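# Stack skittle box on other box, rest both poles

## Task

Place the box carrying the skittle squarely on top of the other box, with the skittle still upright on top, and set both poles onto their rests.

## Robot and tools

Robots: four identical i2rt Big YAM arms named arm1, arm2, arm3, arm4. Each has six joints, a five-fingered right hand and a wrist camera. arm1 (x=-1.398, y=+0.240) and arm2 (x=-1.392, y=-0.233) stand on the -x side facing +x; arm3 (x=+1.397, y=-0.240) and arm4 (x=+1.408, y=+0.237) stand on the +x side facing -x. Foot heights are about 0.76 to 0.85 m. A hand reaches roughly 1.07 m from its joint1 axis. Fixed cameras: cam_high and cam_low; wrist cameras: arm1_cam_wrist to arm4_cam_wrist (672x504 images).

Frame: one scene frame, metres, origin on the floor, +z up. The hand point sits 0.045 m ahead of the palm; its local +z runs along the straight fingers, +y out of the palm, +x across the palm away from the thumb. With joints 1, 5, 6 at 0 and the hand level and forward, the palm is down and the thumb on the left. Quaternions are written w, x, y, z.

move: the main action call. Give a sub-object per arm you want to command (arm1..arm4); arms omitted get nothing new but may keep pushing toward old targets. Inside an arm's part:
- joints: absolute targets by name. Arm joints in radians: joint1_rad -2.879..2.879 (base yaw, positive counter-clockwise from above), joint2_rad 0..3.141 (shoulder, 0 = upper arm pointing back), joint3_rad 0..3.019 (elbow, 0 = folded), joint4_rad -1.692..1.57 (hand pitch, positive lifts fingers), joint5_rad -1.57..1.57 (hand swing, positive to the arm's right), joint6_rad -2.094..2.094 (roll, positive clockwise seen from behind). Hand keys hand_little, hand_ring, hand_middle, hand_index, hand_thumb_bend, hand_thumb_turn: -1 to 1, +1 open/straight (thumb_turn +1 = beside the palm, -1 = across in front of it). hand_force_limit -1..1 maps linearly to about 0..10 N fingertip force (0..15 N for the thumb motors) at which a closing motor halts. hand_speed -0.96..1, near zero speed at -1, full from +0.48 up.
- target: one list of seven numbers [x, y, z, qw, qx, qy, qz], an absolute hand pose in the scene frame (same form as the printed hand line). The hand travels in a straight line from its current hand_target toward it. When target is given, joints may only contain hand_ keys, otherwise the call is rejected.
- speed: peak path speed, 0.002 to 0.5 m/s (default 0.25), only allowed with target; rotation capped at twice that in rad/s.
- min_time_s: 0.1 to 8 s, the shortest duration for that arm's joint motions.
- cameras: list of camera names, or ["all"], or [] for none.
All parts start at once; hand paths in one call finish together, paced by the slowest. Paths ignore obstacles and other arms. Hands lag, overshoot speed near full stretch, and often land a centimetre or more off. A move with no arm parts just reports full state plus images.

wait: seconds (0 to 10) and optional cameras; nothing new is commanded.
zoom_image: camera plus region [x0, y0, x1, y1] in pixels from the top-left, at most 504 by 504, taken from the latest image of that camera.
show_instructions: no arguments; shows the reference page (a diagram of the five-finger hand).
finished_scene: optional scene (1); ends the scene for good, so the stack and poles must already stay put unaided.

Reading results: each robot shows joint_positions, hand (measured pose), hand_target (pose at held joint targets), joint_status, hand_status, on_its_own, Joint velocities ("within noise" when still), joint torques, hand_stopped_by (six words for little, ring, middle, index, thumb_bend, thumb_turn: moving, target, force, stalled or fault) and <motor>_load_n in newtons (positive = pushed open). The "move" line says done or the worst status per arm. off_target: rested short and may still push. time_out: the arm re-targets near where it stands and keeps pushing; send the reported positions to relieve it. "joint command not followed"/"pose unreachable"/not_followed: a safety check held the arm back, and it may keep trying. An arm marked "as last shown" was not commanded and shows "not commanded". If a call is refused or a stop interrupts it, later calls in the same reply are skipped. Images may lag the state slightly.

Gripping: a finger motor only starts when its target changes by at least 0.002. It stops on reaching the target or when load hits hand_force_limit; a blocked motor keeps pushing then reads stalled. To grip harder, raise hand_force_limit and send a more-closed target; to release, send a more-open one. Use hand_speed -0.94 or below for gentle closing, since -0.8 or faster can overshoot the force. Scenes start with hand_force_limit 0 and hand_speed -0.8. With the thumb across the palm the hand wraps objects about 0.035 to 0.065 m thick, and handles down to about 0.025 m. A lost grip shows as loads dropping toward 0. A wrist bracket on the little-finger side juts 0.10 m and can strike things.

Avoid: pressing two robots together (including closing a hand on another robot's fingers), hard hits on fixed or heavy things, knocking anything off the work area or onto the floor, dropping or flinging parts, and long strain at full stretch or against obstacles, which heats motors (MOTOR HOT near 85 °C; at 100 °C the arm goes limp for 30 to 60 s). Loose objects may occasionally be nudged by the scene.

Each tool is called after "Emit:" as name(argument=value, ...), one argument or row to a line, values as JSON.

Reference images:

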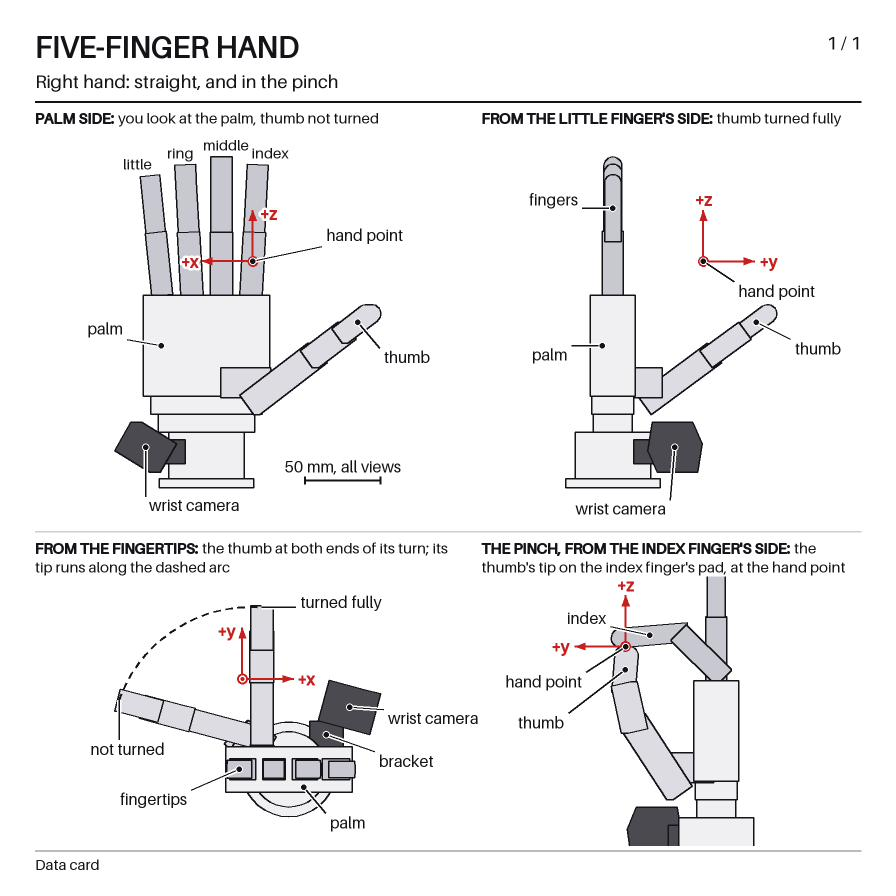

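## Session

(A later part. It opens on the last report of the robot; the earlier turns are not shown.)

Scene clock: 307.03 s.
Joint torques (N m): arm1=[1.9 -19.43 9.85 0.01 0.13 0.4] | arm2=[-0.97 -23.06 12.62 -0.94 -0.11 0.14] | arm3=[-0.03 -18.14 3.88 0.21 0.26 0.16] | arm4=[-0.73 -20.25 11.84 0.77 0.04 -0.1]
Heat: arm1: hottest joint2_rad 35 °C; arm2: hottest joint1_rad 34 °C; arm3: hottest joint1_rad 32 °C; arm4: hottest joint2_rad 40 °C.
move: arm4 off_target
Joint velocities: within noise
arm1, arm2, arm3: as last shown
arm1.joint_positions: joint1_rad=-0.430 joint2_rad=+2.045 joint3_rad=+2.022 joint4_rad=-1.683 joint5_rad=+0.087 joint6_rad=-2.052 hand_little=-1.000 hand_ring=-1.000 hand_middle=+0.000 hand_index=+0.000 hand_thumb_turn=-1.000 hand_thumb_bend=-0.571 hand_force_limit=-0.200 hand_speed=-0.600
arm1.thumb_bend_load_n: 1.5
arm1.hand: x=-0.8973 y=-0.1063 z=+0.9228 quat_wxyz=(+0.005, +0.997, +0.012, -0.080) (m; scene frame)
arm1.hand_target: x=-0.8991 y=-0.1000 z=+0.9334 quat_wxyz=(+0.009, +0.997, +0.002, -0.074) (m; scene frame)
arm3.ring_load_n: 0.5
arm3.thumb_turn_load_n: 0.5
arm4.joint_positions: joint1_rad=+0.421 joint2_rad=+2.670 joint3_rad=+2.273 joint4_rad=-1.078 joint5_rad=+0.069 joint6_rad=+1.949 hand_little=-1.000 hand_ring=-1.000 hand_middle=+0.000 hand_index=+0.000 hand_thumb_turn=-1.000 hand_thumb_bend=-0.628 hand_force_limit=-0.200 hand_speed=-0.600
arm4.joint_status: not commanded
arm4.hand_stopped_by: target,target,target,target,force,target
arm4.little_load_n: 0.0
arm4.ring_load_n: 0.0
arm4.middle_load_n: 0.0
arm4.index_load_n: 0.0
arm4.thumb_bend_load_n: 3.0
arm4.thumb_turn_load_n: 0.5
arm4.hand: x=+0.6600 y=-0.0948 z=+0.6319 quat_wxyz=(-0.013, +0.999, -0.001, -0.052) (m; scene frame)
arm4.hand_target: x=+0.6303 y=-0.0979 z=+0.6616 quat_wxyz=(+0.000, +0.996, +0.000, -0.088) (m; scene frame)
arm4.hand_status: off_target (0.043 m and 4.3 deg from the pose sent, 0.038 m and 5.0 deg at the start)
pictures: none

Emit:
move(
  cameras=["cam_high", "cam_low"],
)

Emit:
zoom_image(
  camera="cam_low",
  region=[370, 225, 430, 265],
)

Emit:
zoom_image(
  camera="cam_high",
  region=[380, 230, 470, 300],
)

Scene clock: 307.47 s.
Joint torques (N m): arm1=[1.85 -19.43 9.88 0.03 0.14 0.41] | arm2=[-1.08 -22.89 12.9 -0.85 -0.13 0.14] | arm3=[-0.03 -18.2 3.89 0.17 0.25 0.16] | arm4=[-0.73 -19.96 11.9 0.83 0.03 -0.07]
Heat: arm1: hottest joint2_rad 35 °C; arm2: hottest joint1_rad 34 °C; arm3: hottest joint1_rad 32 °C; arm4: hottest joint2_rad 40 °C.
Joint velocities: within noise
arm1.joint_positions: joint1_rad=-0.430 joint2_rad=+2.045 joint3_rad=+2.022 joint4_rad=-1.683 joint5_rad=+0.087 joint6_rad=-2.052 hand_little=-1.000 hand_ring=-1.000 hand_middle=+0.000 hand_index=+0.000 hand_thumb_turn=-1.000 hand_thumb_bend=-0.571 hand_force_limit=-0.200 hand_speed=-0.600
arm1.joint_status: not commanded
arm1.hand_stopped_by: target,target,target,target,force,target
arm1.little_load_n: 0.0
arm1.ring_load_n: 0.0
arm1.middle_load_n: 0.0
arm1.index_load_n: 0.0
arm1.thumb_bend_load_n: 1.5
arm1.thumb_turn_load_n: 0.0
arm1.hand: x=-0.8973 y=-0.1063 z=+0.9228 quat_wxyz=(+0.005, +0.997, +0.012, -0.080) (m; scene frame)
arm1.hand_target: x=-0.8991 y=-0.1000 z=+0.9334 quat_wxyz=(+0.009, +0.997, +0.002, -0.074) (m; scene frame)
arm1.hand_status: not commanded
arm2.joint_positions: joint1_rad=+0.048 joint2_rad=+2.510 joint3_rad=+2.456 joint4_rad=-1.671 joint5_rad=-0.013 joint6_rad=+1.624 hand_little=-1.000 hand_ring=-1.000 hand_middle=+0.000 hand_index=+0.000 hand_thumb_turn=-1.000 hand_thumb_bend=-0.610 hand_force_limit=-0.200 hand_speed=-0.600
arm2.joint_status: not commanded
arm2.hand_stopped_by: target,target,target,target,force,target
arm2.little_load_n: 0.0
arm2.ring_load_n: 0.0
arm2.middle_load_n: 0.0
arm2.index_load_n: 0.0
arm2.thumb_bend_load_n: 4.0
arm2.thumb_turn_load_n: 1.0
arm2.hand: x=-0.6565 y=-0.1237 z=+0.8575 quat_wxyz=(+0.075, +0.006, -0.997, -0.003) (m; scene frame)
arm2.hand_target: x=-0.6417 y=-0.1361 z=+0.8730 quat_wxyz=(+0.055, -0.004, -0.998, -0.004) (m; scene frame)
arm2.hand_status: not commanded
arm3.joint_positions: joint1_rad=-0.156 joint2_rad=+2.249 joint3_rad=+1.107 joint4_rad=-0.270 joint5_rad=-0.021 joint6_rad=-1.694 hand_little=-1.000 hand_ring=-1.000 hand_middle=+0.000 hand_index=+0.000 hand_thumb_turn=-1.000 hand_thumb_bend=-0.570 hand_force_limit=-0.200 hand_speed=-0.600
arm3.joint_status: not commanded
arm3.hand_stopped_by: target,target,target,target,force,target
arm3.little_load_n: 0.0
arm3.ring_load_n: 0.0
arm3.middle_load_n: 0.0
arm3.index_load_n: 0.0
arm3.thumb_bend_load_n: 2.0
arm3.thumb_turn_load_n: 0.0
arm3.hand: x=+0.9199 y=-0.1222 z=+0.5826 quat_wxyz=(+0.074, +0.001, -0.997, +0.004) (m; scene frame)
arm3.hand_target: x=+0.9090 y=-0.1240 z=+0.5996 quat_wxyz=(+0.087, +0.000, -0.996, +0.000) (m; scene frame)
arm3.hand_status: not commanded
arm4.joint_positions: joint1_rad=+0.421 joint2_rad=+2.670 joint3_rad=+2.273 joint4_rad=-1.078 joint5_rad=+0.069 joint6_rad=+1.949 hand_little=-1.000 hand_ring=-1.000 hand_middle=+0.000 hand_index=+0.000 hand_thumb_turn=-1.000 hand_thumb_bend=-0.628 hand_force_limit=-0.200 hand_speed=-0.600
arm4.joint_status: not commanded
arm4.hand_stopped_by: target,target,target,target,force,target
arm4.little_load_n: 0.0
arm4.ring_load_n: 0.0
arm4.middle_load_n: 0.0
arm4.index_load_n: 0.0
arm4.thumb_bend_load_n: 3.0
arm4.thumb_turn_load_n: 0.5
arm4.hand: x=+0.6600 y=-0.0948 z=+0.6319 quat_wxyz=(-0.013, +0.999, -0.001, -0.052) (m; scene frame)
arm4.hand_target: x=+0.6303 y=-0.0979 z=+0.6616 quat_wxyz=(+0.000, +0.996, +0.000, -0.088) (m; scene frame)
arm4.hand_status: off_target (0.043 m and 4.3 deg from the pose sent, 0.038 m and 5.0 deg at the start)
pictures: cam_high, cam_low

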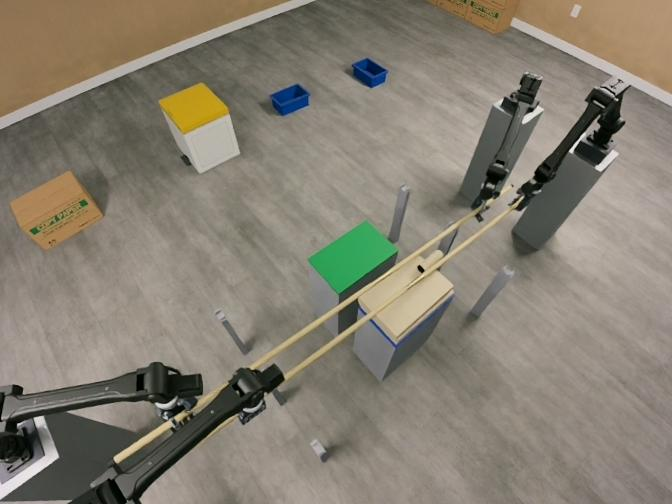

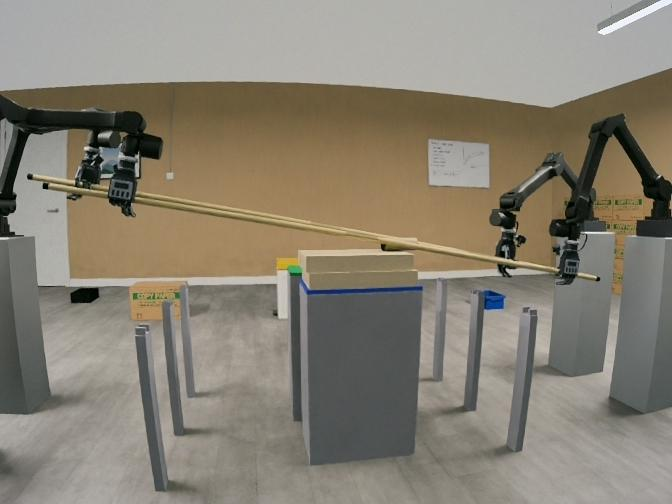

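Scaled by 8.400.

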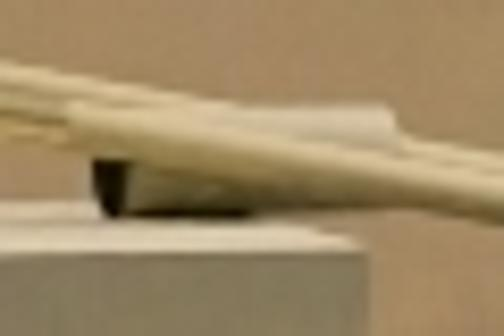

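Scaled by 5.600.

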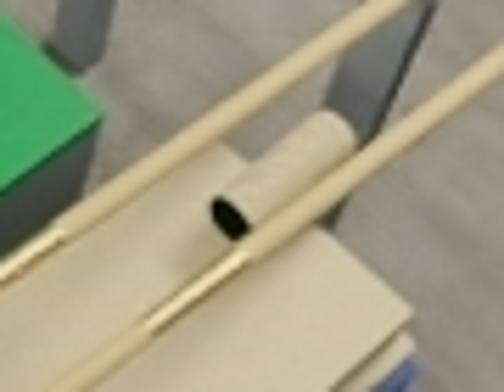

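Emit:
move(
  arm4={"target": [0.628, -0.099, 0.649, 0, 0.99619, 0, -0.08716], "speed": 0.05},
)

Scene clock: 310.97 s.
Joint torques (N m): arm1=[1.79 -19.55 9.85 0.08 0.13 0.39] | arm2=[-0.79 -23 12.64 -0.85 -0.13 0.18] | arm3=[0.03 -18.2 3.88 0.17 0.26 0.16] | arm4=[-0.5 -20.07 12 0.87 0 -0.09]
Heat: arm1: hottest joint2_rad 35 °C; arm2: hottest joint1_rad 34 °C; arm3: hottest joint1_rad 32 °C; arm4: hottest joint2_rad 40 °C.
move: arm4 off_target
Joint velocities: within noise
arm1, arm2, arm3: as last shown
arm1.joint_positions: joint1_rad=-0.429 joint2_rad=+2.045 joint3_rad=+2.022 joint4_rad=-1.683 joint5_rad=+0.087 joint6_rad=-2.051 hand_little=-1.000 hand_ring=-1.000 hand_middle=+0.000 hand_index=+0.000 hand_thumb_turn=-1.000 hand_thumb_bend=-0.571 hand_force_limit=-0.200 hand_speed=-0.600
arm1.hand: x=-0.8970 y=-0.1057 z=+0.9228 quat_wxyz=(+0.005, +0.997, +0.012, -0.080) (m; scene frame)
arm1.hand_target: x=-0.8992 y=-0.1002 z=+0.9334 quat_wxyz=(+0.009, +0.997, +0.002, -0.074) (m; scene frame)
arm2.index_load_n: 0.5
arm4.joint_positions: joint1_rad=+0.421 joint2_rad=+2.685 joint3_rad=+2.273 joint4_rad=-1.061 joint5_rad=+0.069 joint6_rad=+1.949 hand_little=-1.000 hand_ring=-1.000 hand_middle=+0.000 hand_index=+0.000 hand_thumb_turn=-1.000 hand_thumb_bend=-0.628 hand_force_limit=-0.200 hand_speed=-0.600
arm4.joint_status: not commanded
arm4.hand_stopped_by: target,target,target,target,force,target
arm4.little_load_n: 0.0
arm4.ring_load_n: 0.0
arm4.middle_load_n: 0.0
arm4.index_load_n: 0.0
arm4.thumb_bend_load_n: 3.0
arm4.thumb_turn_load_n: 0.0
arm4.hand: x=+0.6602 y=-0.0947 z=+0.6213 quat_wxyz=(-0.013, +0.999, -0.001, -0.053) (m; scene frame)
arm4.hand_target: x=+0.6305 y=-0.0978 z=+0.6504 quat_wxyz=(+0.000, +0.996, +0.000, -0.088) (m; scene frame)
arm4.hand_status: off_target (0.043 m and 4.2 deg from the pose sent, 0.037 m and 4.3 deg at the start)
pictures: none

Emit:
move(
  arm4={"target": [0.628, -0.114, 0.650, 0, 0.99619, 0, -0.08716], "speed": 0.04},
  cameras=["cam_high", "cam_low"],
)

Emit:
zoom_image(
  camera="cam_low",
  region=[370, 225, 430, 265],
)

Emit:
zoom_image(
  camera="cam_high",
  region=[380, 230, 470, 300],
)

Scene clock: 312.77 s.
Joint torques (N m): arm1=[1.85 -19.55 9.88 0.06 0.15 0.38] | arm2=[-1.44 -22.59 12.71 -0.61 -0.14 0.14] | arm3=[-0.09 -18.26 3.93 0.17 0.25 0.16] | arm4=[0.5 -20.25 12.77 0.31 0.08 0.06]
Heat: arm1: hottest joint2_rad 35 °C; arm2: hottest joint1_rad 34 °C; arm3: hottest joint1_rad 32 °C; arm4: hottest joint2_rad 40 °C.
move: arm4 off_target
Joint velocities: within noise
arm1, arm2, arm3: as last shown
arm1.joint_positions: joint1_rad=-0.429 joint2_rad=+2.045 joint3_rad=+2.022 joint4_rad=-1.683 joint5_rad=+0.087 joint6_rad=-2.050 hand_little=-1.000 hand_ring=-1.000 hand_middle=+0.000 hand_index=+0.000 hand_thumb_turn=-1.000 hand_thumb_bend=-0.571 hand_force_limit=-0.200 hand_speed=-0.600
arm1.little_load_n: 0.5
arm1.thumb_bend_load_n: 2.0
arm1.thumb_turn_load_n: 0.5
arm1.hand: x=-0.8970 y=-0.1057 z=+0.9228 quat_wxyz=(+0.005, +0.997, +0.011, -0.080) (m; scene frame)
arm1.hand_target: x=-0.8992 y=-0.1002 z=+0.9333 quat_wxyz=(+0.009, +0.997, +0.002, -0.075) (m; scene frame)
arm2.index_load_n: 0.0
arm4.joint_positions: joint1_rad=+0.421 joint2_rad=+2.707 joint3_rad=+2.308 joint4_rad=-1.072 joint5_rad=+0.070 joint6_rad=+1.950 hand_little=-1.000 hand_ring=-1.000 hand_middle=+0.000 hand_index=+0.000 hand_thumb_turn=-1.000 hand_thumb_bend=-0.628 hand_force_limit=-0.200 hand_speed=-0.600
arm4.joint_status: not commanded
arm4.hand_stopped_by: target,target,target,target,force,target
arm4.little_load_n: 0.5
arm4.ring_load_n: 0.0
arm4.middle_load_n: 0.0
arm4.index_load_n: 0.0
arm4.thumb_bend_load_n: 3.0
arm4.thumb_turn_load_n: 0.5
arm4.hand: x=+0.6559 y=-0.0963 z=+0.6176 quat_wxyz=(-0.013, +0.998, -0.002, -0.054) (m; scene frame)
arm4.hand_target: x=+0.6309 y=-0.1130 z=+0.6515 quat_wxyz=(+0.001, +0.996, +0.000, -0.088) (m; scene frame)
arm4.hand_status: off_target (0.046 m and 4.1 deg from the pose sent, 0.047 m and 4.2 deg at the start)
pictures: cam_high, cam_low

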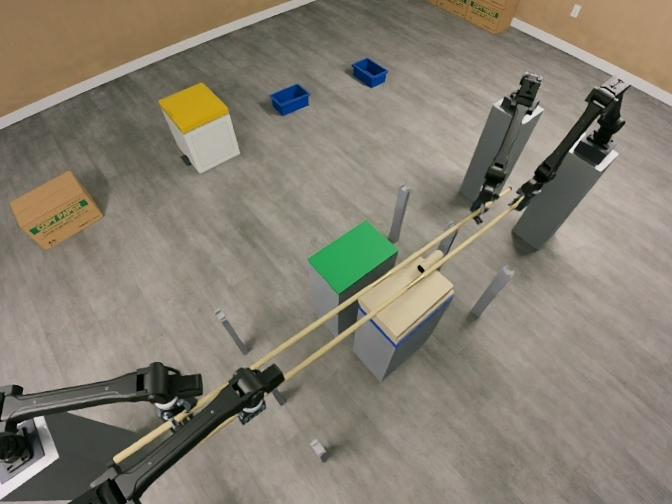

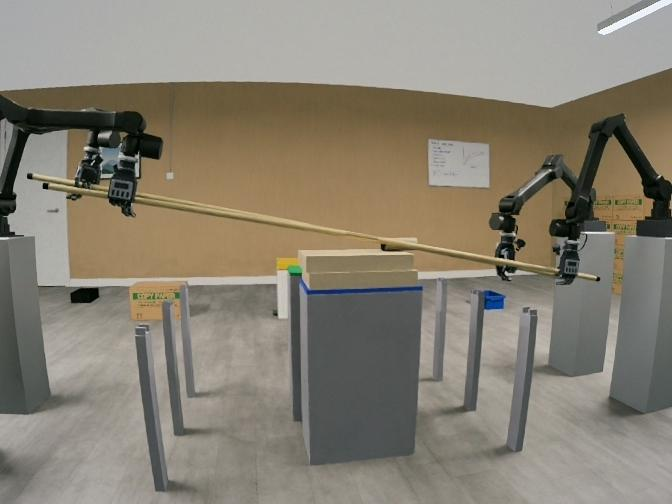

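Scaled by 8.400.

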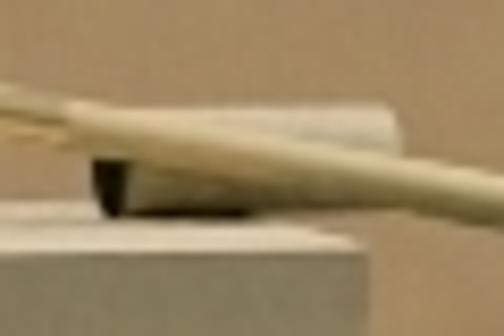

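Scaled by 5.600.

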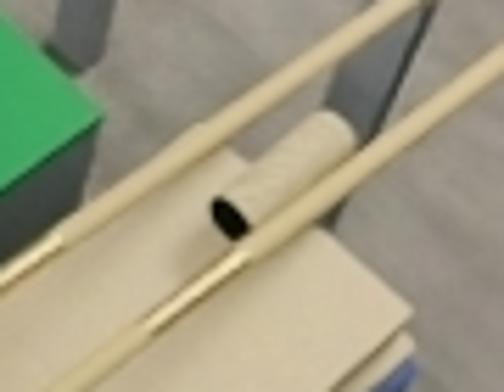

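Emit:
move(
  arm4={"target": [0.628, -0.126, 0.654, 0, 0.99619, 0, -0.08716], "speed": 0.04},
)

Scene clock: 314.50 s.
Joint torques (N m): arm1=[1.73 -19.43 9.85 0.09 0.15 0.34] | arm2=[-1.73 -22.65 12.9 -0.94 -0.15 0.13] | arm3=[-0.09 -18.26 3.92 0.2 0.26 0.18] | arm4=[0.85 -20.25 12.92 0.25 0.11 0.05]
Heat: arm1: hottest joint2_rad 36 °C; arm2: hottest joint1_rad 34 °C; arm3: hottest joint1_rad 32 °C; arm4: hottest joint2_rad 40 °C.
move: arm4 off_target
Joint velocities: within noise
arm1, arm2, arm3: as last shown
arm1.joint_positions: joint1_rad=-0.429 joint2_rad=+2.045 joint3_rad=+2.022 joint4_rad=-1.683 joint5_rad=+0.087 joint6_rad=-2.047 hand_little=-1.000 hand_ring=-1.000 hand_middle=+0.000 hand_index=+0.000 hand_thumb_turn=-1.000 hand_thumb_bend=-0.571 hand_force_limit=-0.200 hand_speed=-0.600
arm1.little_load_n: 0.0
arm1.middle_load_n: 0.5
arm1.thumb_bend_load_n: 1.5
arm1.hand: x=-0.8972 y=-0.1056 z=+0.9229 quat_wxyz=(+0.005, +0.997, +0.010, -0.080) (m; scene frame)
arm3.ring_load_n: 0.5
arm3.thumb_turn_load_n: 0.5
arm4.joint_positions: joint1_rad=+0.434 joint2_rad=+2.723 joint3_rad=+2.346 joint4_rad=-1.099 joint5_rad=+0.071 joint6_rad=+1.967 hand_little=-1.000 hand_ring=-1.000 hand_middle=+0.000 hand_index=+0.000 hand_thumb_turn=-1.000 hand_thumb_bend=-0.628 hand_force_limit=-0.200 hand_speed=-0.600
arm4.joint_status: not commanded
arm4.hand_stopped_by: target,target,target,target,force,target
arm4.little_load_n: 0.5
arm4.ring_load_n: 0.0
arm4.middle_load_n: 0.0
arm4.index_load_n: 0.0
arm4.thumb_bend_load_n: 3.5
arm4.thumb_turn_load_n: 1.0
arm4.hand: x=+0.6558 y=-0.1063 z=+0.6195 quat_wxyz=(-0.013, +0.999, -0.004, -0.052) (m; scene frame)
arm4.hand_target: x=+0.6310 y=-0.1249 z=+0.6558 quat_wxyz=(+0.001, +0.996, +0.000, -0.088) (m; scene frame)
arm4.hand_status: off_target (0.049 m and 4.3 deg from the pose sent, 0.055 m and 4.1 deg at the start)
pictures: none

Emit:
move(
  arm4={"target": [0.628, -0.136, 0.655, 0, 0.99619, 0, -0.08716], "speed": 0.04},
  cameras=["cam_high", "cam_low"],
)

Emit:
zoom_image(
  camera="cam_low",
  region=[370, 225, 430, 265],
)

Emit:
zoom_image(
  camera="cam_high",
  region=[400, 240, 460, 290],
)

Scene clock: 316.20 s.
Joint torques (N m): arm1=[1.85 -19.49 9.84 0.03 0.14 0.3] | arm2=[-1.26 -22.89 12.66 -0.7 -0.15 0.16] | arm3=[0.09 -18.32 3.95 0.21 0.26 0.16] | arm4=[0.79 -20.31 13.05 0.24 0.11 0]
Heat: arm1: hottest joint2_rad 36 °C; arm2: hottest joint1_rad 34 °C; arm3: hottest joint1_rad 32 °C; arm4: hottest joint2_rad 40 °C.
move: arm4 off_target
Joint velocities: within noise
arm1, arm2, arm3: as last shown
arm1.joint_positions: joint1_rad=-0.429 joint2_rad=+2.045 joint3_rad=+2.022 joint4_rad=-1.683 joint5_rad=+0.087 joint6_rad=-2.042 hand_little=-1.000 hand_ring=-1.000 hand_middle=+0.000 hand_index=+0.000 hand_thumb_turn=-1.000 hand_thumb_bend=-0.571 hand_force_limit=-0.200 hand_speed=-0.600
arm1.middle_load_n: 0.0
arm1.thumb_bend_load_n: 1.0
arm1.thumb_turn_load_n: 0.0
arm1.hand: x=-0.8975 y=-0.1055 z=+0.9229 quat_wxyz=(+0.006, +0.997, +0.008, -0.080) (m; scene frame)
arm2.thumb_bend_load_n: 3.5
arm3.ring_load_n: 0.0
arm4.joint_positions: joint1_rad=+0.445 joint2_rad=+2.741 joint3_rad=+2.383 joint4_rad=-1.121 joint5_rad=+0.073 joint6_rad=+1.984 hand_little=-1.000 hand_ring=-1.000 hand_middle=+0.000 hand_index=+0.000 hand_thumb_turn=-1.000 hand_thumb_bend=-0.628 hand_force_limit=-0.200 hand_speed=-0.600
arm4.joint_status: not commanded
arm4.hand_stopped_by: target,target,target,target,force,target
arm4.little_load_n: 1.0
arm4.ring_load_n: 0.0
arm4.middle_load_n: 0.0
arm4.index_load_n: 0.0
arm4.thumb_bend_load_n: 3.5
arm4.thumb_turn_load_n: 1.0
arm4.hand: x=+0.6555 y=-0.1149 z=+0.6190 quat_wxyz=(-0.014, +0.999, -0.007, -0.051) (m; scene frame)
arm4.hand_target: x=+0.6312 y=-0.1346 z=+0.6565 quat_wxyz=(+0.000, +0.996, +0.000, -0.088) (m; scene frame)
arm4.hand_status: off_target (0.050 m and 4.5 deg from the pose sent, 0.054 m and 4.4 deg at the start)
pictures: cam_high, cam_low

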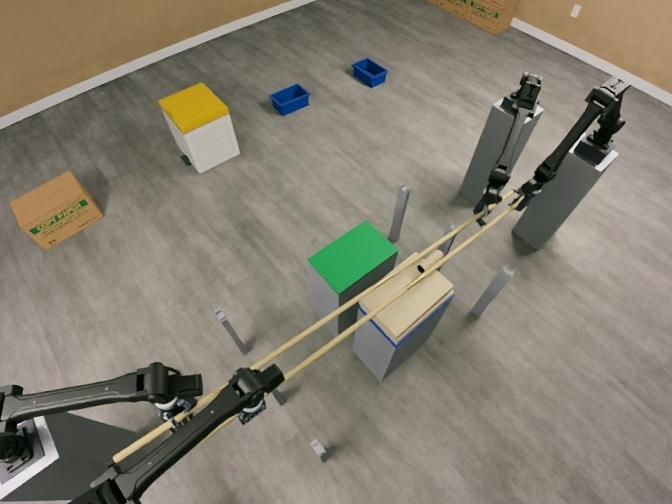

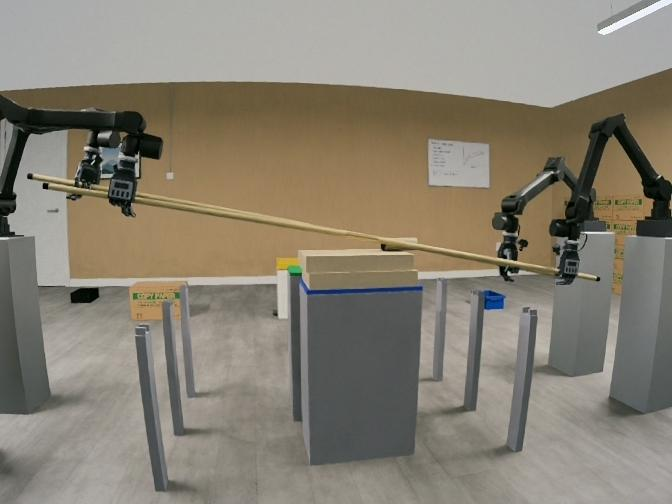

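Scaled by 8.400.

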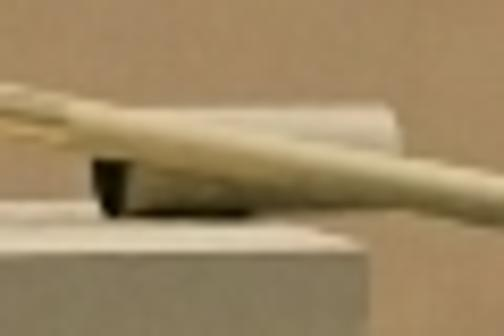

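Scaled by 8.400.

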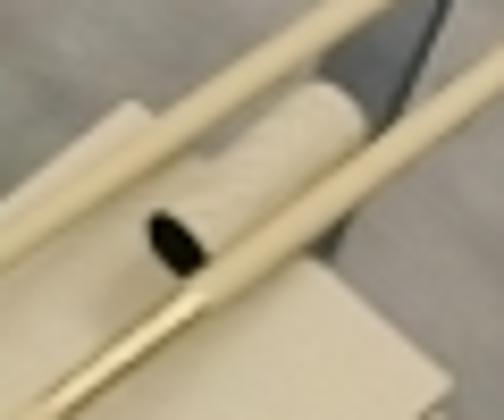

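Emit:
move(
  arm4={"target": [0.628, -0.145, 0.656, 0, 0.99619, 0, -0.08716], "speed": 0.04},
  cameras=["cam_high", "cam_low"],
)

Emit:
zoom_image(
  camera="cam_low",
  region=[370, 225, 430, 265],
)

Emit:
zoom_image(
  camera="cam_high",
  region=[400, 240, 460, 290],
)

Scene clock: 317.97 s.
Joint torques (N m): arm1=[1.85 -19.49 9.87 0.08 0.15 0.24] | arm2=[-1.26 -23.12 12.63 -0.69 -0.11 0.14] | arm3=[-0.03 -18.2 3.92 0.2 0.25 0.16] | arm4=[0.79 -20.54 13.29 0.28 0.1 -0.06]
Heat: arm1: hottest joint2_rad 36 °C; arm2: hottest joint1_rad 34 °C; arm3: hottest joint1_rad 32 °C; arm4: hottest joint2_rad 40 °C.
move: arm4 off_target
Joint velocities: arm1=[within noise] | arm2=[-0.005 0.005 0.002 -0.051 -0.037 -0.066] | arm3=[within noise] | arm4=[within noise]
arm1, arm2, arm3: as last shown
arm1.joint_positions: joint1_rad=-0.429 joint2_rad=+2.045 joint3_rad=+2.022 joint4_rad=-1.683 joint5_rad=+0.087 joint6_rad=-2.039 hand_little=-1.000 hand_ring=-1.000 hand_middle=+0.000 hand_index=+0.000 hand_thumb_turn=-1.000 hand_thumb_bend=-0.571 hand_force_limit=-0.200 hand_speed=-0.600
arm1.thumb_turn_load_n: 0.5
arm1.hand: x=-0.8977 y=-0.1053 z=+0.9229 quat_wxyz=(+0.006, +0.997, +0.006, -0.080) (m; scene frame)
arm3.thumb_turn_load_n: 0.0
arm4.joint_positions: joint1_rad=+0.455 joint2_rad=+2.759 joint3_rad=+2.420 joint4_rad=-1.142 joint5_rad=+0.075 joint6_rad=+1.998 hand_little=-1.000 hand_ring=-1.000 hand_middle=+0.000 hand_index=+0.000 hand_thumb_turn=-1.000 hand_thumb_bend=-0.628 hand_force_limit=-0.200 hand_speed=-0.600
arm4.joint_status: not commanded
arm4.hand_stopped_by: target,target,target,target,force,target
arm4.little_load_n: 1.0
arm4.ring_load_n: 0.0
arm4.middle_load_n: 0.0
arm4.index_load_n: 0.0
arm4.thumb_bend_load_n: 4.0
arm4.thumb_turn_load_n: 1.0
arm4.hand: x=+0.6550 y=-0.1234 z=+0.6191 quat_wxyz=(-0.015, +0.999, -0.009, -0.051) (m; scene frame)
arm4.hand_target: x=+0.6313 y=-0.1436 z=+0.6576 quat_wxyz=(+0.001, +0.996, +0.000, -0.088) (m; scene frame)
arm4.hand_status: off_target (0.051 m and 4.6 deg from the pose sent, 0.055 m and 4.5 deg at the start)
pictures: cam_high, cam_low

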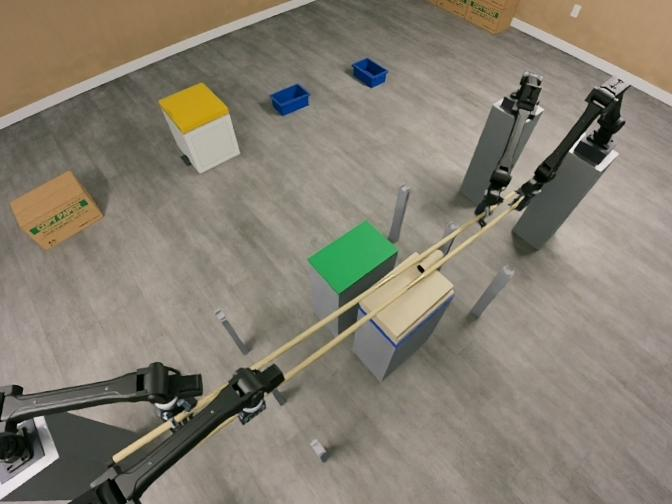

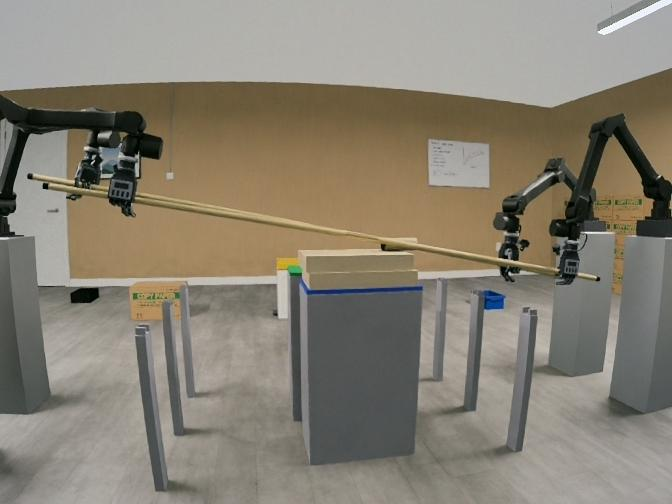

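Scaled by 8.400.

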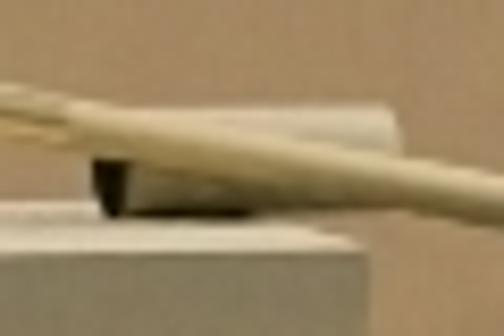

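Scaled by 8.400.

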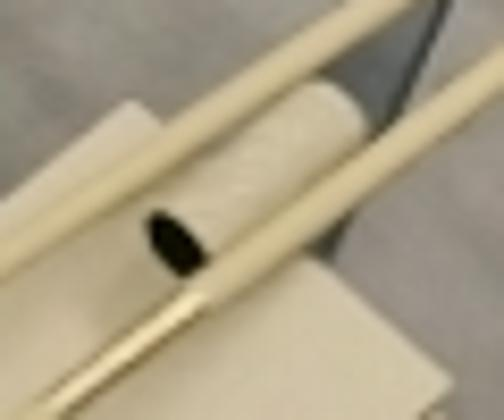

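Emit:
move(
  arm4={"target": [0.628, -0.153, 0.657, 0, 0.99619, 0, -0.08716], "speed": 0.04},
  arm3={"target": [0.909, -0.112, 0.600, 0.08716, 0, -0.99619, 0], "speed": 0.04},
  cameras=["cam_high", "cam_low"],
)

Emit:
zoom_image(
  camera="cam_low",
  region=[370, 225, 430, 265],
)

Emit:
zoom_image(
  camera="cam_high",
  region=[400, 240, 460, 290],
)

Scene clock: 319.87 s.
Joint torques (N m): arm1=[1.67 -19.49 9.85 0.02 0.15 0.22] | arm2=[-0.79 -22.59 12.56 -0.91 -0.12 0.16] | arm3=[-1.26 -18.08 4.27 0.08 0.1 -0.09] | arm4=[1.26 -20.54 13.24 0.18 0.12 -0.04]
Heat: arm1: hottest joint2_rad 36 °C; arm2: hottest joint1_rad 34 °C; arm3: hottest joint1_rad 32 °C; arm4: hottest joint2_rad 40 °C.
move: arm3 off_target; arm4 off_target
Joint velocities: within noise
arm1, arm2: as last shown
arm1.joint_positions: joint1_rad=-0.429 joint2_rad=+2.045 joint3_rad=+2.022 joint4_rad=-1.683 joint5_rad=+0.087 joint6_rad=-2.036 hand_little=-1.000 hand_ring=-1.000 hand_middle=+0.000 hand_index=+0.000 hand_thumb_turn=-1.000 hand_thumb_bend=-0.572 hand_force_limit=-0.200 hand_speed=-0.600
arm1.thumb_bend_load_n: 0.5
arm1.hand: x=-0.8978 y=-0.1053 z=+0.9230 quat_wxyz=(+0.006, +0.997, +0.005, -0.080) (m; scene frame)
arm2.thumb_bend_load_n: 4.0
arm2.hand_target: x=-0.6417 y=-0.1361 z=+0.8731 quat_wxyz=(+0.055, -0.004, -0.998, -0.004) (m; scene frame)
arm3.joint_positions: joint1_rad=-0.162 joint2_rad=+2.249 joint3_rad=+1.107 joint4_rad=-0.271 joint5_rad=-0.021 joint6_rad=-1.697 hand_little=-1.000 hand_ring=-1.000 hand_middle=+0.000 hand_index=+0.000 hand_thumb_turn=-1.000 hand_thumb_bend=-0.570 hand_force_limit=-0.200 hand_speed=-0.600
arm3.joint_status: not commanded
arm3.hand_stopped_by: target,target,target,target,force,target
arm3.little_load_n: 0.5
arm3.ring_load_n: 0.0
arm3.middle_load_n: 0.0
arm3.index_load_n: 0.0
arm3.thumb_bend_load_n: 2.0
arm3.thumb_turn_load_n: 0.0
arm3.hand: x=+0.9206 y=-0.1192 z=+0.5826 quat_wxyz=(+0.074, +0.000, -0.997, +0.003) (m; scene frame)
arm3.hand_target: x=+0.9091 y=-0.1120 z=+0.5997 quat_wxyz=(+0.087, +0.000, -0.996, +0.000) (m; scene frame)
arm3.hand_status: off_target (0.022 m and 1.5 deg from the pose sent, 0.023 m and 1.5 deg at the start)
arm4.joint_positions: joint1_rad=+0.463 joint2_rad=+2.776 joint3_rad=+2.458 joint4_rad=-1.163 joint5_rad=+0.076 joint6_rad=+2.010 hand_little=-1.000 hand_ring=-1.000 hand_middle=+0.000 hand_index=+0.000 hand_thumb_turn=-1.000 hand_thumb_bend=-0.628 hand_force_limit=-0.200 hand_speed=-0.600
arm4.joint_status: not commanded
arm4.hand_stopped_by: target,target,target,target,force,target
arm4.little_load_n: 1.0
arm4.ring_load_n: 0.0
arm4.middle_load_n: 0.0
arm4.index_load_n: 0.0
arm4.thumb_bend_load_n: 4.0
arm4.thumb_turn_load_n: 1.0
arm4.hand: x=+0.6538 y=-0.1306 z=+0.6200 quat_wxyz=(-0.015, +0.999, -0.010, -0.051) (m; scene frame)
arm4.hand_target: x=+0.6312 y=-0.1519 z=+0.6588 quat_wxyz=(+0.001, +0.996, +0.000, -0.089) (m; scene frame)
arm4.hand_status: off_target (0.050 m and 4.6 deg from the pose sent, 0.055 m and 4.6 deg at the start)
pictures: cam_high, cam_low

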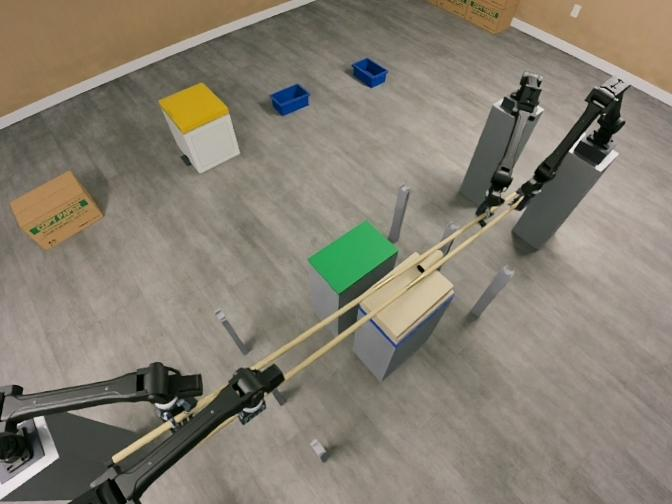

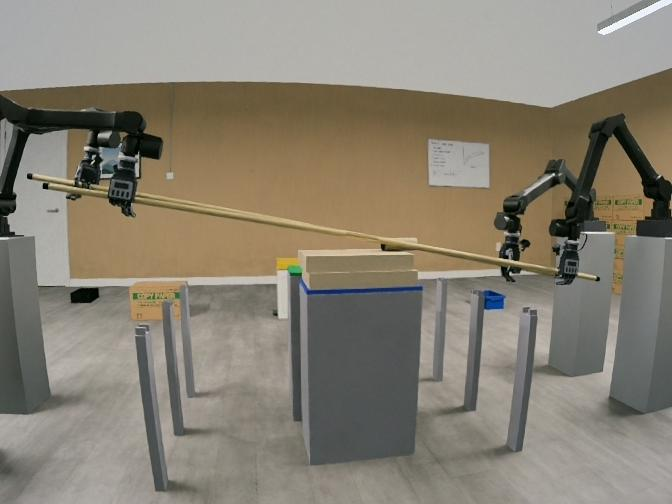

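Scaled by 8.400.

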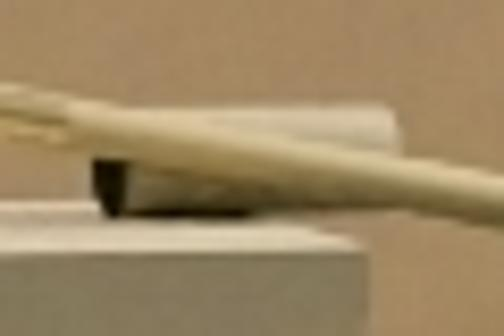

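Scaled by 8.400.

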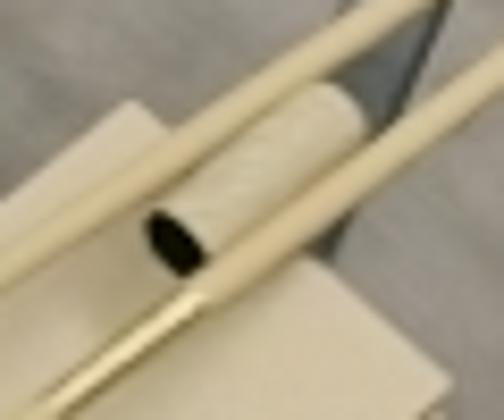

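Emit:
move(
  arm4={"target": [0.628, -0.162, 0.658, 0, 0.99619, 0, -0.08716], "speed": 0.04},
  arm3={"target": [0.909, -0.102, 0.600, 0.08716, 0, -0.99619, 0], "speed": 0.04},
  cameras=["cam_high", "cam_low"],
)

Emit:
zoom_image(
  camera="cam_low",
  region=[370, 225, 430, 265],
)

Emit:
zoom_image(
  camera="cam_high",
  region=[400, 240, 460, 290],
)

Scene clock: 322.00 s.
Joint torques (N m): arm1=[1.79 -19.43 9.87 0.05 0.15 0.21] | arm2=[-1.32 -22.89 12.86 -0.72 -0.16 0.2] | arm3=[-1.67 -17.96 4.68 -0.08 0.07 -0.08] | arm4=[1.14 -20.66 13.39 0.24 -0.01 -0.02]
Heat: arm1: hottest joint2_rad 36 °C; arm2: hottest joint1_rad 34 °C; arm3: hottest joint1_rad 32 °C; arm4: hottest joint2_rad 40 °C.
move: arm3 off_target; arm4 off_target
Joint velocities: within noise
arm1, arm2: as last shown
arm1.little_load_n: 0.5
arm1.middle_load_n: 0.5
arm1.thumb_bend_load_n: 0.0
arm1.thumb_turn_load_n: 0.0
arm1.hand: x=-0.8979 y=-0.1053 z=+0.9230 quat_wxyz=(+0.006, +0.997, +0.004, -0.080) (m; scene frame)
arm1.hand_target: x=-0.8992 y=-0.1002 z=+0.9333 quat_wxyz=(+0.009, +0.997, +0.002, -0.074) (m; scene frame)
arm2.joint_positions: joint1_rad=+0.045 joint2_rad=+2.511 joint3_rad=+2.456 joint4_rad=-1.671 joint5_rad=-0.012 joint6_rad=+1.617 hand_little=-1.000 hand_ring=-1.000 hand_middle=+0.000 hand_index=+0.000 hand_thumb_turn=-1.000 hand_thumb_bend=-0.610 hand_force_limit=-0.200 hand_speed=-0.600
arm2.hand: x=-0.6566 y=-0.1257 z=+0.8572 quat_wxyz=(+0.075, +0.008, -0.997, -0.003) (m; scene frame)
arm2.hand_target: x=-0.6417 y=-0.1361 z=+0.8730 quat_wxyz=(+0.055, -0.004, -0.998, -0.004) (m; scene frame)
arm3.joint_positions: joint1_rad=-0.178 joint2_rad=+2.248 joint3_rad=+1.107 joint4_rad=-0.271 joint5_rad=-0.024 joint6_rad=-1.717 hand_little=-1.000 hand_ring=-1.000 hand_middle=+0.000 hand_index=+0.000 hand_thumb_turn=-1.000 hand_thumb_bend=-0.570 hand_force_limit=-0.200 hand_speed=-0.600
arm3.joint_status: not commanded
arm3.hand_stopped_by: target,target,target,target,force,target
arm3.little_load_n: 0.0
arm3.ring_load_n: 0.0
arm3.middle_load_n: 0.0
arm3.index_load_n: 0.0
arm3.thumb_bend_load_n: 2.0
arm3.thumb_turn_load_n: 0.0
arm3.hand: x=+0.9212 y=-0.1113 z=+0.5830 quat_wxyz=(+0.074, +0.002, -0.997, +0.003) (m; scene frame)
arm3.hand_target: x=+0.9092 y=-0.1020 z=+0.5997 quat_wxyz=(+0.087, +0.000, -0.996, +0.000) (m; scene frame)
arm3.hand_status: off_target (0.023 m and 1.5 deg from the pose sent, 0.027 m and 1.6 deg at the start)
arm4.joint_positions: joint1_rad=+0.468 joint2_rad=+2.798 joint3_rad=+2.502 joint4_rad=-1.189 joint5_rad=+0.081 joint6_rad=+2.016 hand_little=-1.000 hand_ring=-1.000 hand_middle=+0.000 hand_index=+0.000 hand_thumb_turn=-1.000 hand_thumb_bend=-0.628 hand_force_limit=-0.200 hand_speed=-0.600
arm4.joint_status: not commanded
arm4.hand_stopped_by: target,target,target,target,force,target
arm4.little_load_n: 1.0
arm4.ring_load_n: -0.5
arm4.middle_load_n: 0.5
arm4.index_load_n: -0.5
arm4.thumb_bend_load_n: 4.0
arm4.thumb_turn_load_n: 0.5
arm4.hand: x=+0.6520 y=-0.1343 z=+0.6194 quat_wxyz=(-0.017, +0.999, -0.011, -0.050) (m; scene frame)
arm4.hand_target: x=+0.6314 y=-0.1605 z=+0.6598 quat_wxyz=(+0.001, +0.996, +0.000, -0.089) (m; scene frame)
arm4.hand_status: off_target (0.053 m and 4.9 deg from the pose sent, 0.056 m and 4.7 deg at the start)
pictures: cam_high, cam_low

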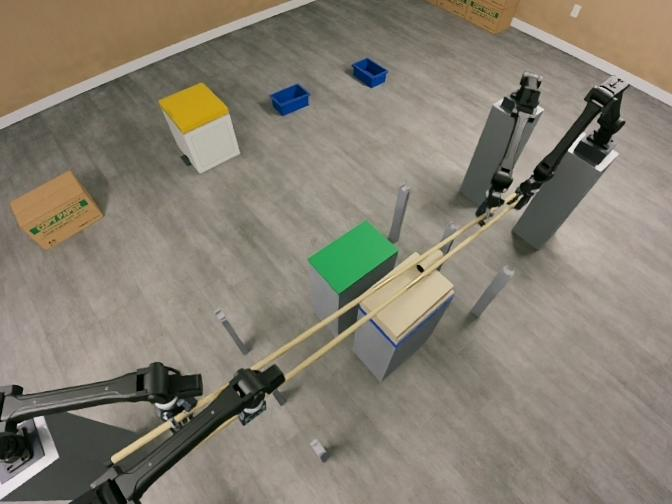

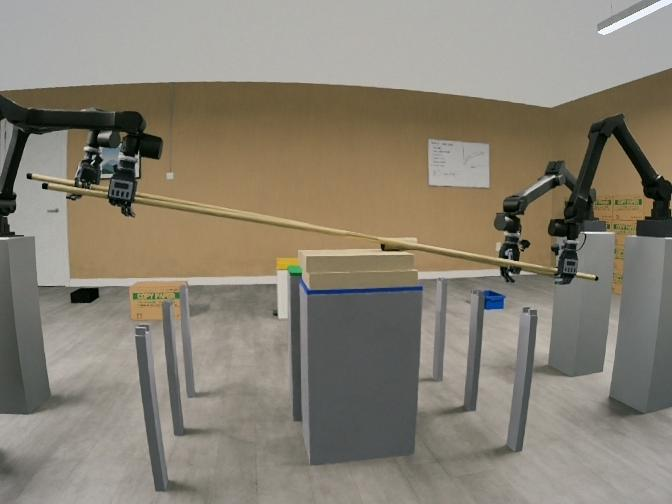

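Scaled by 8.400.

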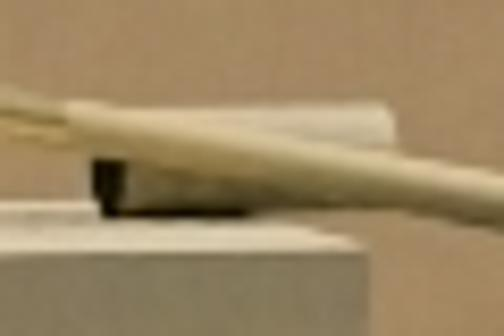

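Scaled by 8.400.

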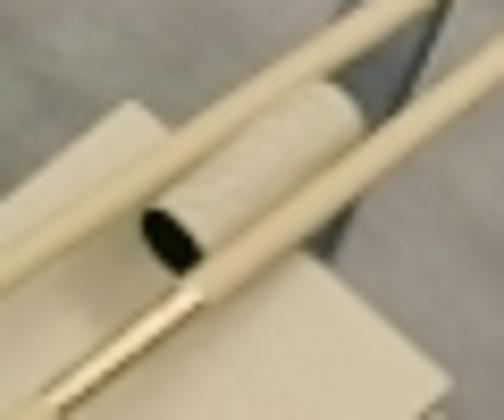

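Emit:
move(
  arm1={"target": [-0.899, -0.116, 0.934, 0, 0.99619, 0, -0.08716], "speed": 0.04},
  arm2={"target": [-0.640, -0.120, 0.873, 0.08716, 0, -0.99619, 0], "speed": 0.04},
  arm3={"target": [0.909, -0.097, 0.600, 0.08716, 0, -0.99619, 0], "speed": 0.04},
  arm4={"target": [0.628, -0.168, 0.659, 0, 0.99619, 0, -0.08716], "speed": 0.04},
  cameras=["cam_high", "cam_low"],
)

Emit:
zoom_image(
  camera="cam_low",
  region=[370, 225, 430, 265],
)

Emit:
zoom_image(
  camera="cam_high",
  region=[400, 240, 460, 290],
)

Scene clock: 327.00 s.
Joint torques (N m): arm1=[0.56 -18.43 12.07 0.05 0.32 0.04] | arm2=[0.09 -23.3 12.82 -0.84 -0.32 0.42] | arm3=[-2.02 -18.02 4.93 -0.02 0.18 -0.06] | arm4=[2.26 -21.07 13.55 0.44 -0.12 0.01]
Heat: arm1: hottest joint2_rad 36 °C; arm2: hottest joint1_rad 34 °C; arm3: hottest joint1_rad 32 °C; arm4: hottest joint2_rad 39 °C.
move: arm1 off_target; arm2 off_target; arm3 off_target; arm4 off_target
Joint velocities: within noise
arm1.joint_positions: joint1_rad=-0.435 joint2_rad=+2.045 joint3_rad=+2.022 joint4_rad=-1.683 joint5_rad=+0.087 joint6_rad=-2.043 hand_little=-1.000 hand_ring=-1.000 hand_middle=+0.000 hand_index=+0.000 hand_thumb_turn=-1.000 hand_thumb_bend=-0.572 hand_force_limit=-0.200 hand_speed=-0.600
arm1.joint_status: not commanded
arm1.hand_stopped_by: target,target,target,target,force,target
arm1.little_load_n: 0.0
arm1.ring_load_n: 0.0
arm1.middle_load_n: 0.0
arm1.index_load_n: 0.0
arm1.thumb_bend_load_n: 0.5
arm1.thumb_turn_load_n: 0.0
arm1.hand: x=-0.8995 y=-0.1085 z=+0.9229 quat_wxyz=(+0.005, +0.997, +0.005, -0.080) (m; scene frame)
arm1.hand_target: x=-0.8995 y=-0.1156 z=+0.9336 quat_wxyz=(+0.011, +0.997, +0.003, -0.071) (m; scene frame)
arm1.hand_status: off_target (0.013 m and 1.1 deg from the pose sent, 0.016 m and 1.2 deg at the start; a joint's target at an end of its range on 46 of 46 steps)
arm2.joint_positions: joint1_rad=+0.045 joint2_rad=+2.515 joint3_rad=+2.461 joint4_rad=-1.671 joint5_rad=-0.012 joint6_rad=+1.615 hand_little=-1.000 hand_ring=-1.000 hand_middle=+0.000 hand_index=+0.000 hand_thumb_turn=-1.000 hand_thumb_bend=-0.609 hand_force_limit=-0.200 hand_speed=-0.600
arm2.joint_status: not commanded
arm2.hand_stopped_by: target,target,target,target,force,target
arm2.little_load_n: 0.0
arm2.ring_load_n: 0.0
arm2.middle_load_n: 0.0
arm2.index_load_n: 0.0
arm2.thumb_bend_load_n: 5.0
arm2.thumb_turn_load_n: 1.0
arm2.hand: x=-0.6557 y=-0.1256 z=+0.8563 quat_wxyz=(+0.075, +0.009, -0.997, -0.003) (m; scene frame)
arm2.hand_target: x=-0.6416 y=-0.1200 z=+0.8731 quat_wxyz=(+0.054, -0.004, -0.999, -0.005) (m; scene frame)
arm2.hand_status: off_target (0.024 m and 1.8 deg from the pose sent, 0.024 m and 1.7 deg at the start; a joint's target at an end of its range on 45 of 46 steps)
arm3.joint_positions: joint1_rad=-0.184 joint2_rad=+2.248 joint3_rad=+1.107 joint4_rad=-0.275 joint5_rad=-0.028 joint6_rad=-1.727 hand_little=-1.000 hand_ring=-1.000 hand_middle=+0.000 hand_index=+0.000 hand_thumb_turn=-1.000 hand_thumb_bend=-0.570 hand_force_limit=-0.200 hand_speed=-0.600
arm3.joint_status: not commanded
arm3.hand_stopped_by: target,target,target,target,force,target
arm3.little_load_n: 0.0
arm3.ring_load_n: 0.0
arm3.middle_load_n: 0.5
arm3.index_load_n: 0.5
arm3.thumb_bend_load_n: 2.0
arm3.thumb_turn_load_n: 0.0
arm3.hand: x=+0.9221 y=-0.1093 z=+0.5827 quat_wxyz=(+0.073, +0.004, -0.997, +0.005) (m; scene frame)
arm3.hand_target: x=+0.9094 y=-0.0970 z=+0.5997 quat_wxyz=(+0.087, +0.000, -0.996, +0.000) (m; scene frame)
arm3.hand_status: off_target (0.025 m and 1.8 deg from the pose sent, 0.025 m and 1.5 deg at the start)
arm4.joint_positions: joint1_rad=+0.469 joint2_rad=+2.813 joint3_rad=+2.533 joint4_rad=-1.209 joint5_rad=+0.084 joint6_rad=+2.019 hand_little=-1.000 hand_ring=-1.000 hand_middle=+0.000 hand_index=+0.000 hand_thumb_turn=-1.000 hand_thumb_bend=-0.628 hand_force_limit=-0.200 hand_speed=-0.600
arm4.joint_status: not commanded
arm4.hand_stopped_by: target,target,target,target,force,target
arm4.little_load_n: 1.5
arm4.ring_load_n: 0.0
arm4.middle_load_n: 0.0
arm4.index_load_n: 0.0
arm4.thumb_bend_load_n: 3.5
arm4.thumb_turn_load_n: 0.5
arm4.hand: x=+0.6505 y=-0.1348 z=+0.6191 quat_wxyz=(-0.020, +0.999, -0.012, -0.049) (m; scene frame)
arm4.hand_target: x=+0.6320 y=-0.1665 z=+0.6609 quat_wxyz=(+0.001, +0.996, +0.000, -0.088) (m; scene frame)
arm4.hand_status: off_target (0.057 m and 5.1 deg from the pose sent, 0.057 m and 4.9 deg at the start)
pictures: cam_high, cam_low

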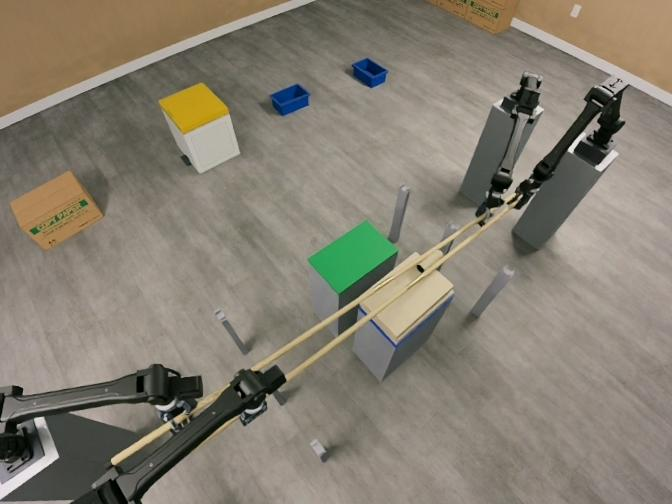

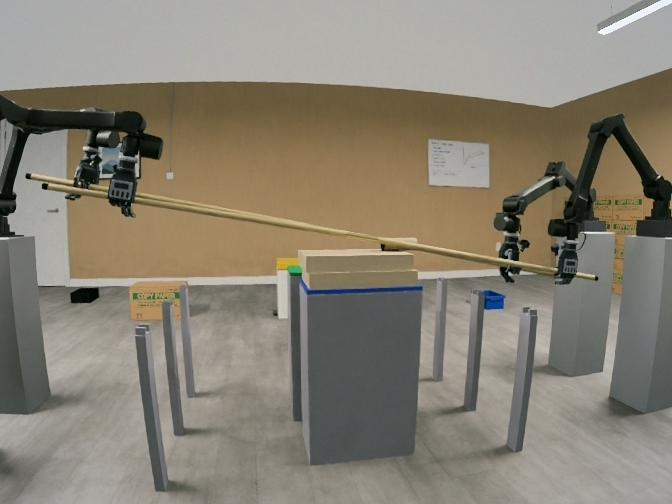

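Scaled by 8.400.

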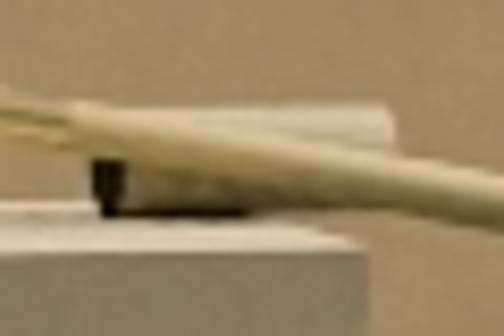

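Scaled by 8.400.

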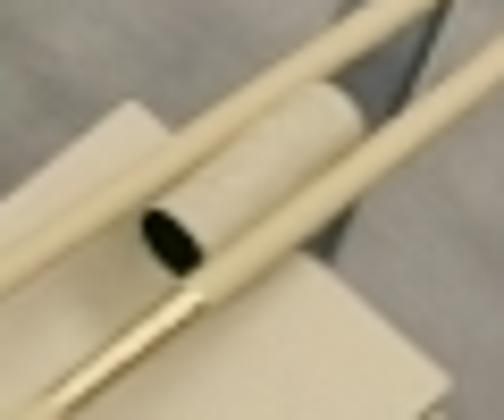

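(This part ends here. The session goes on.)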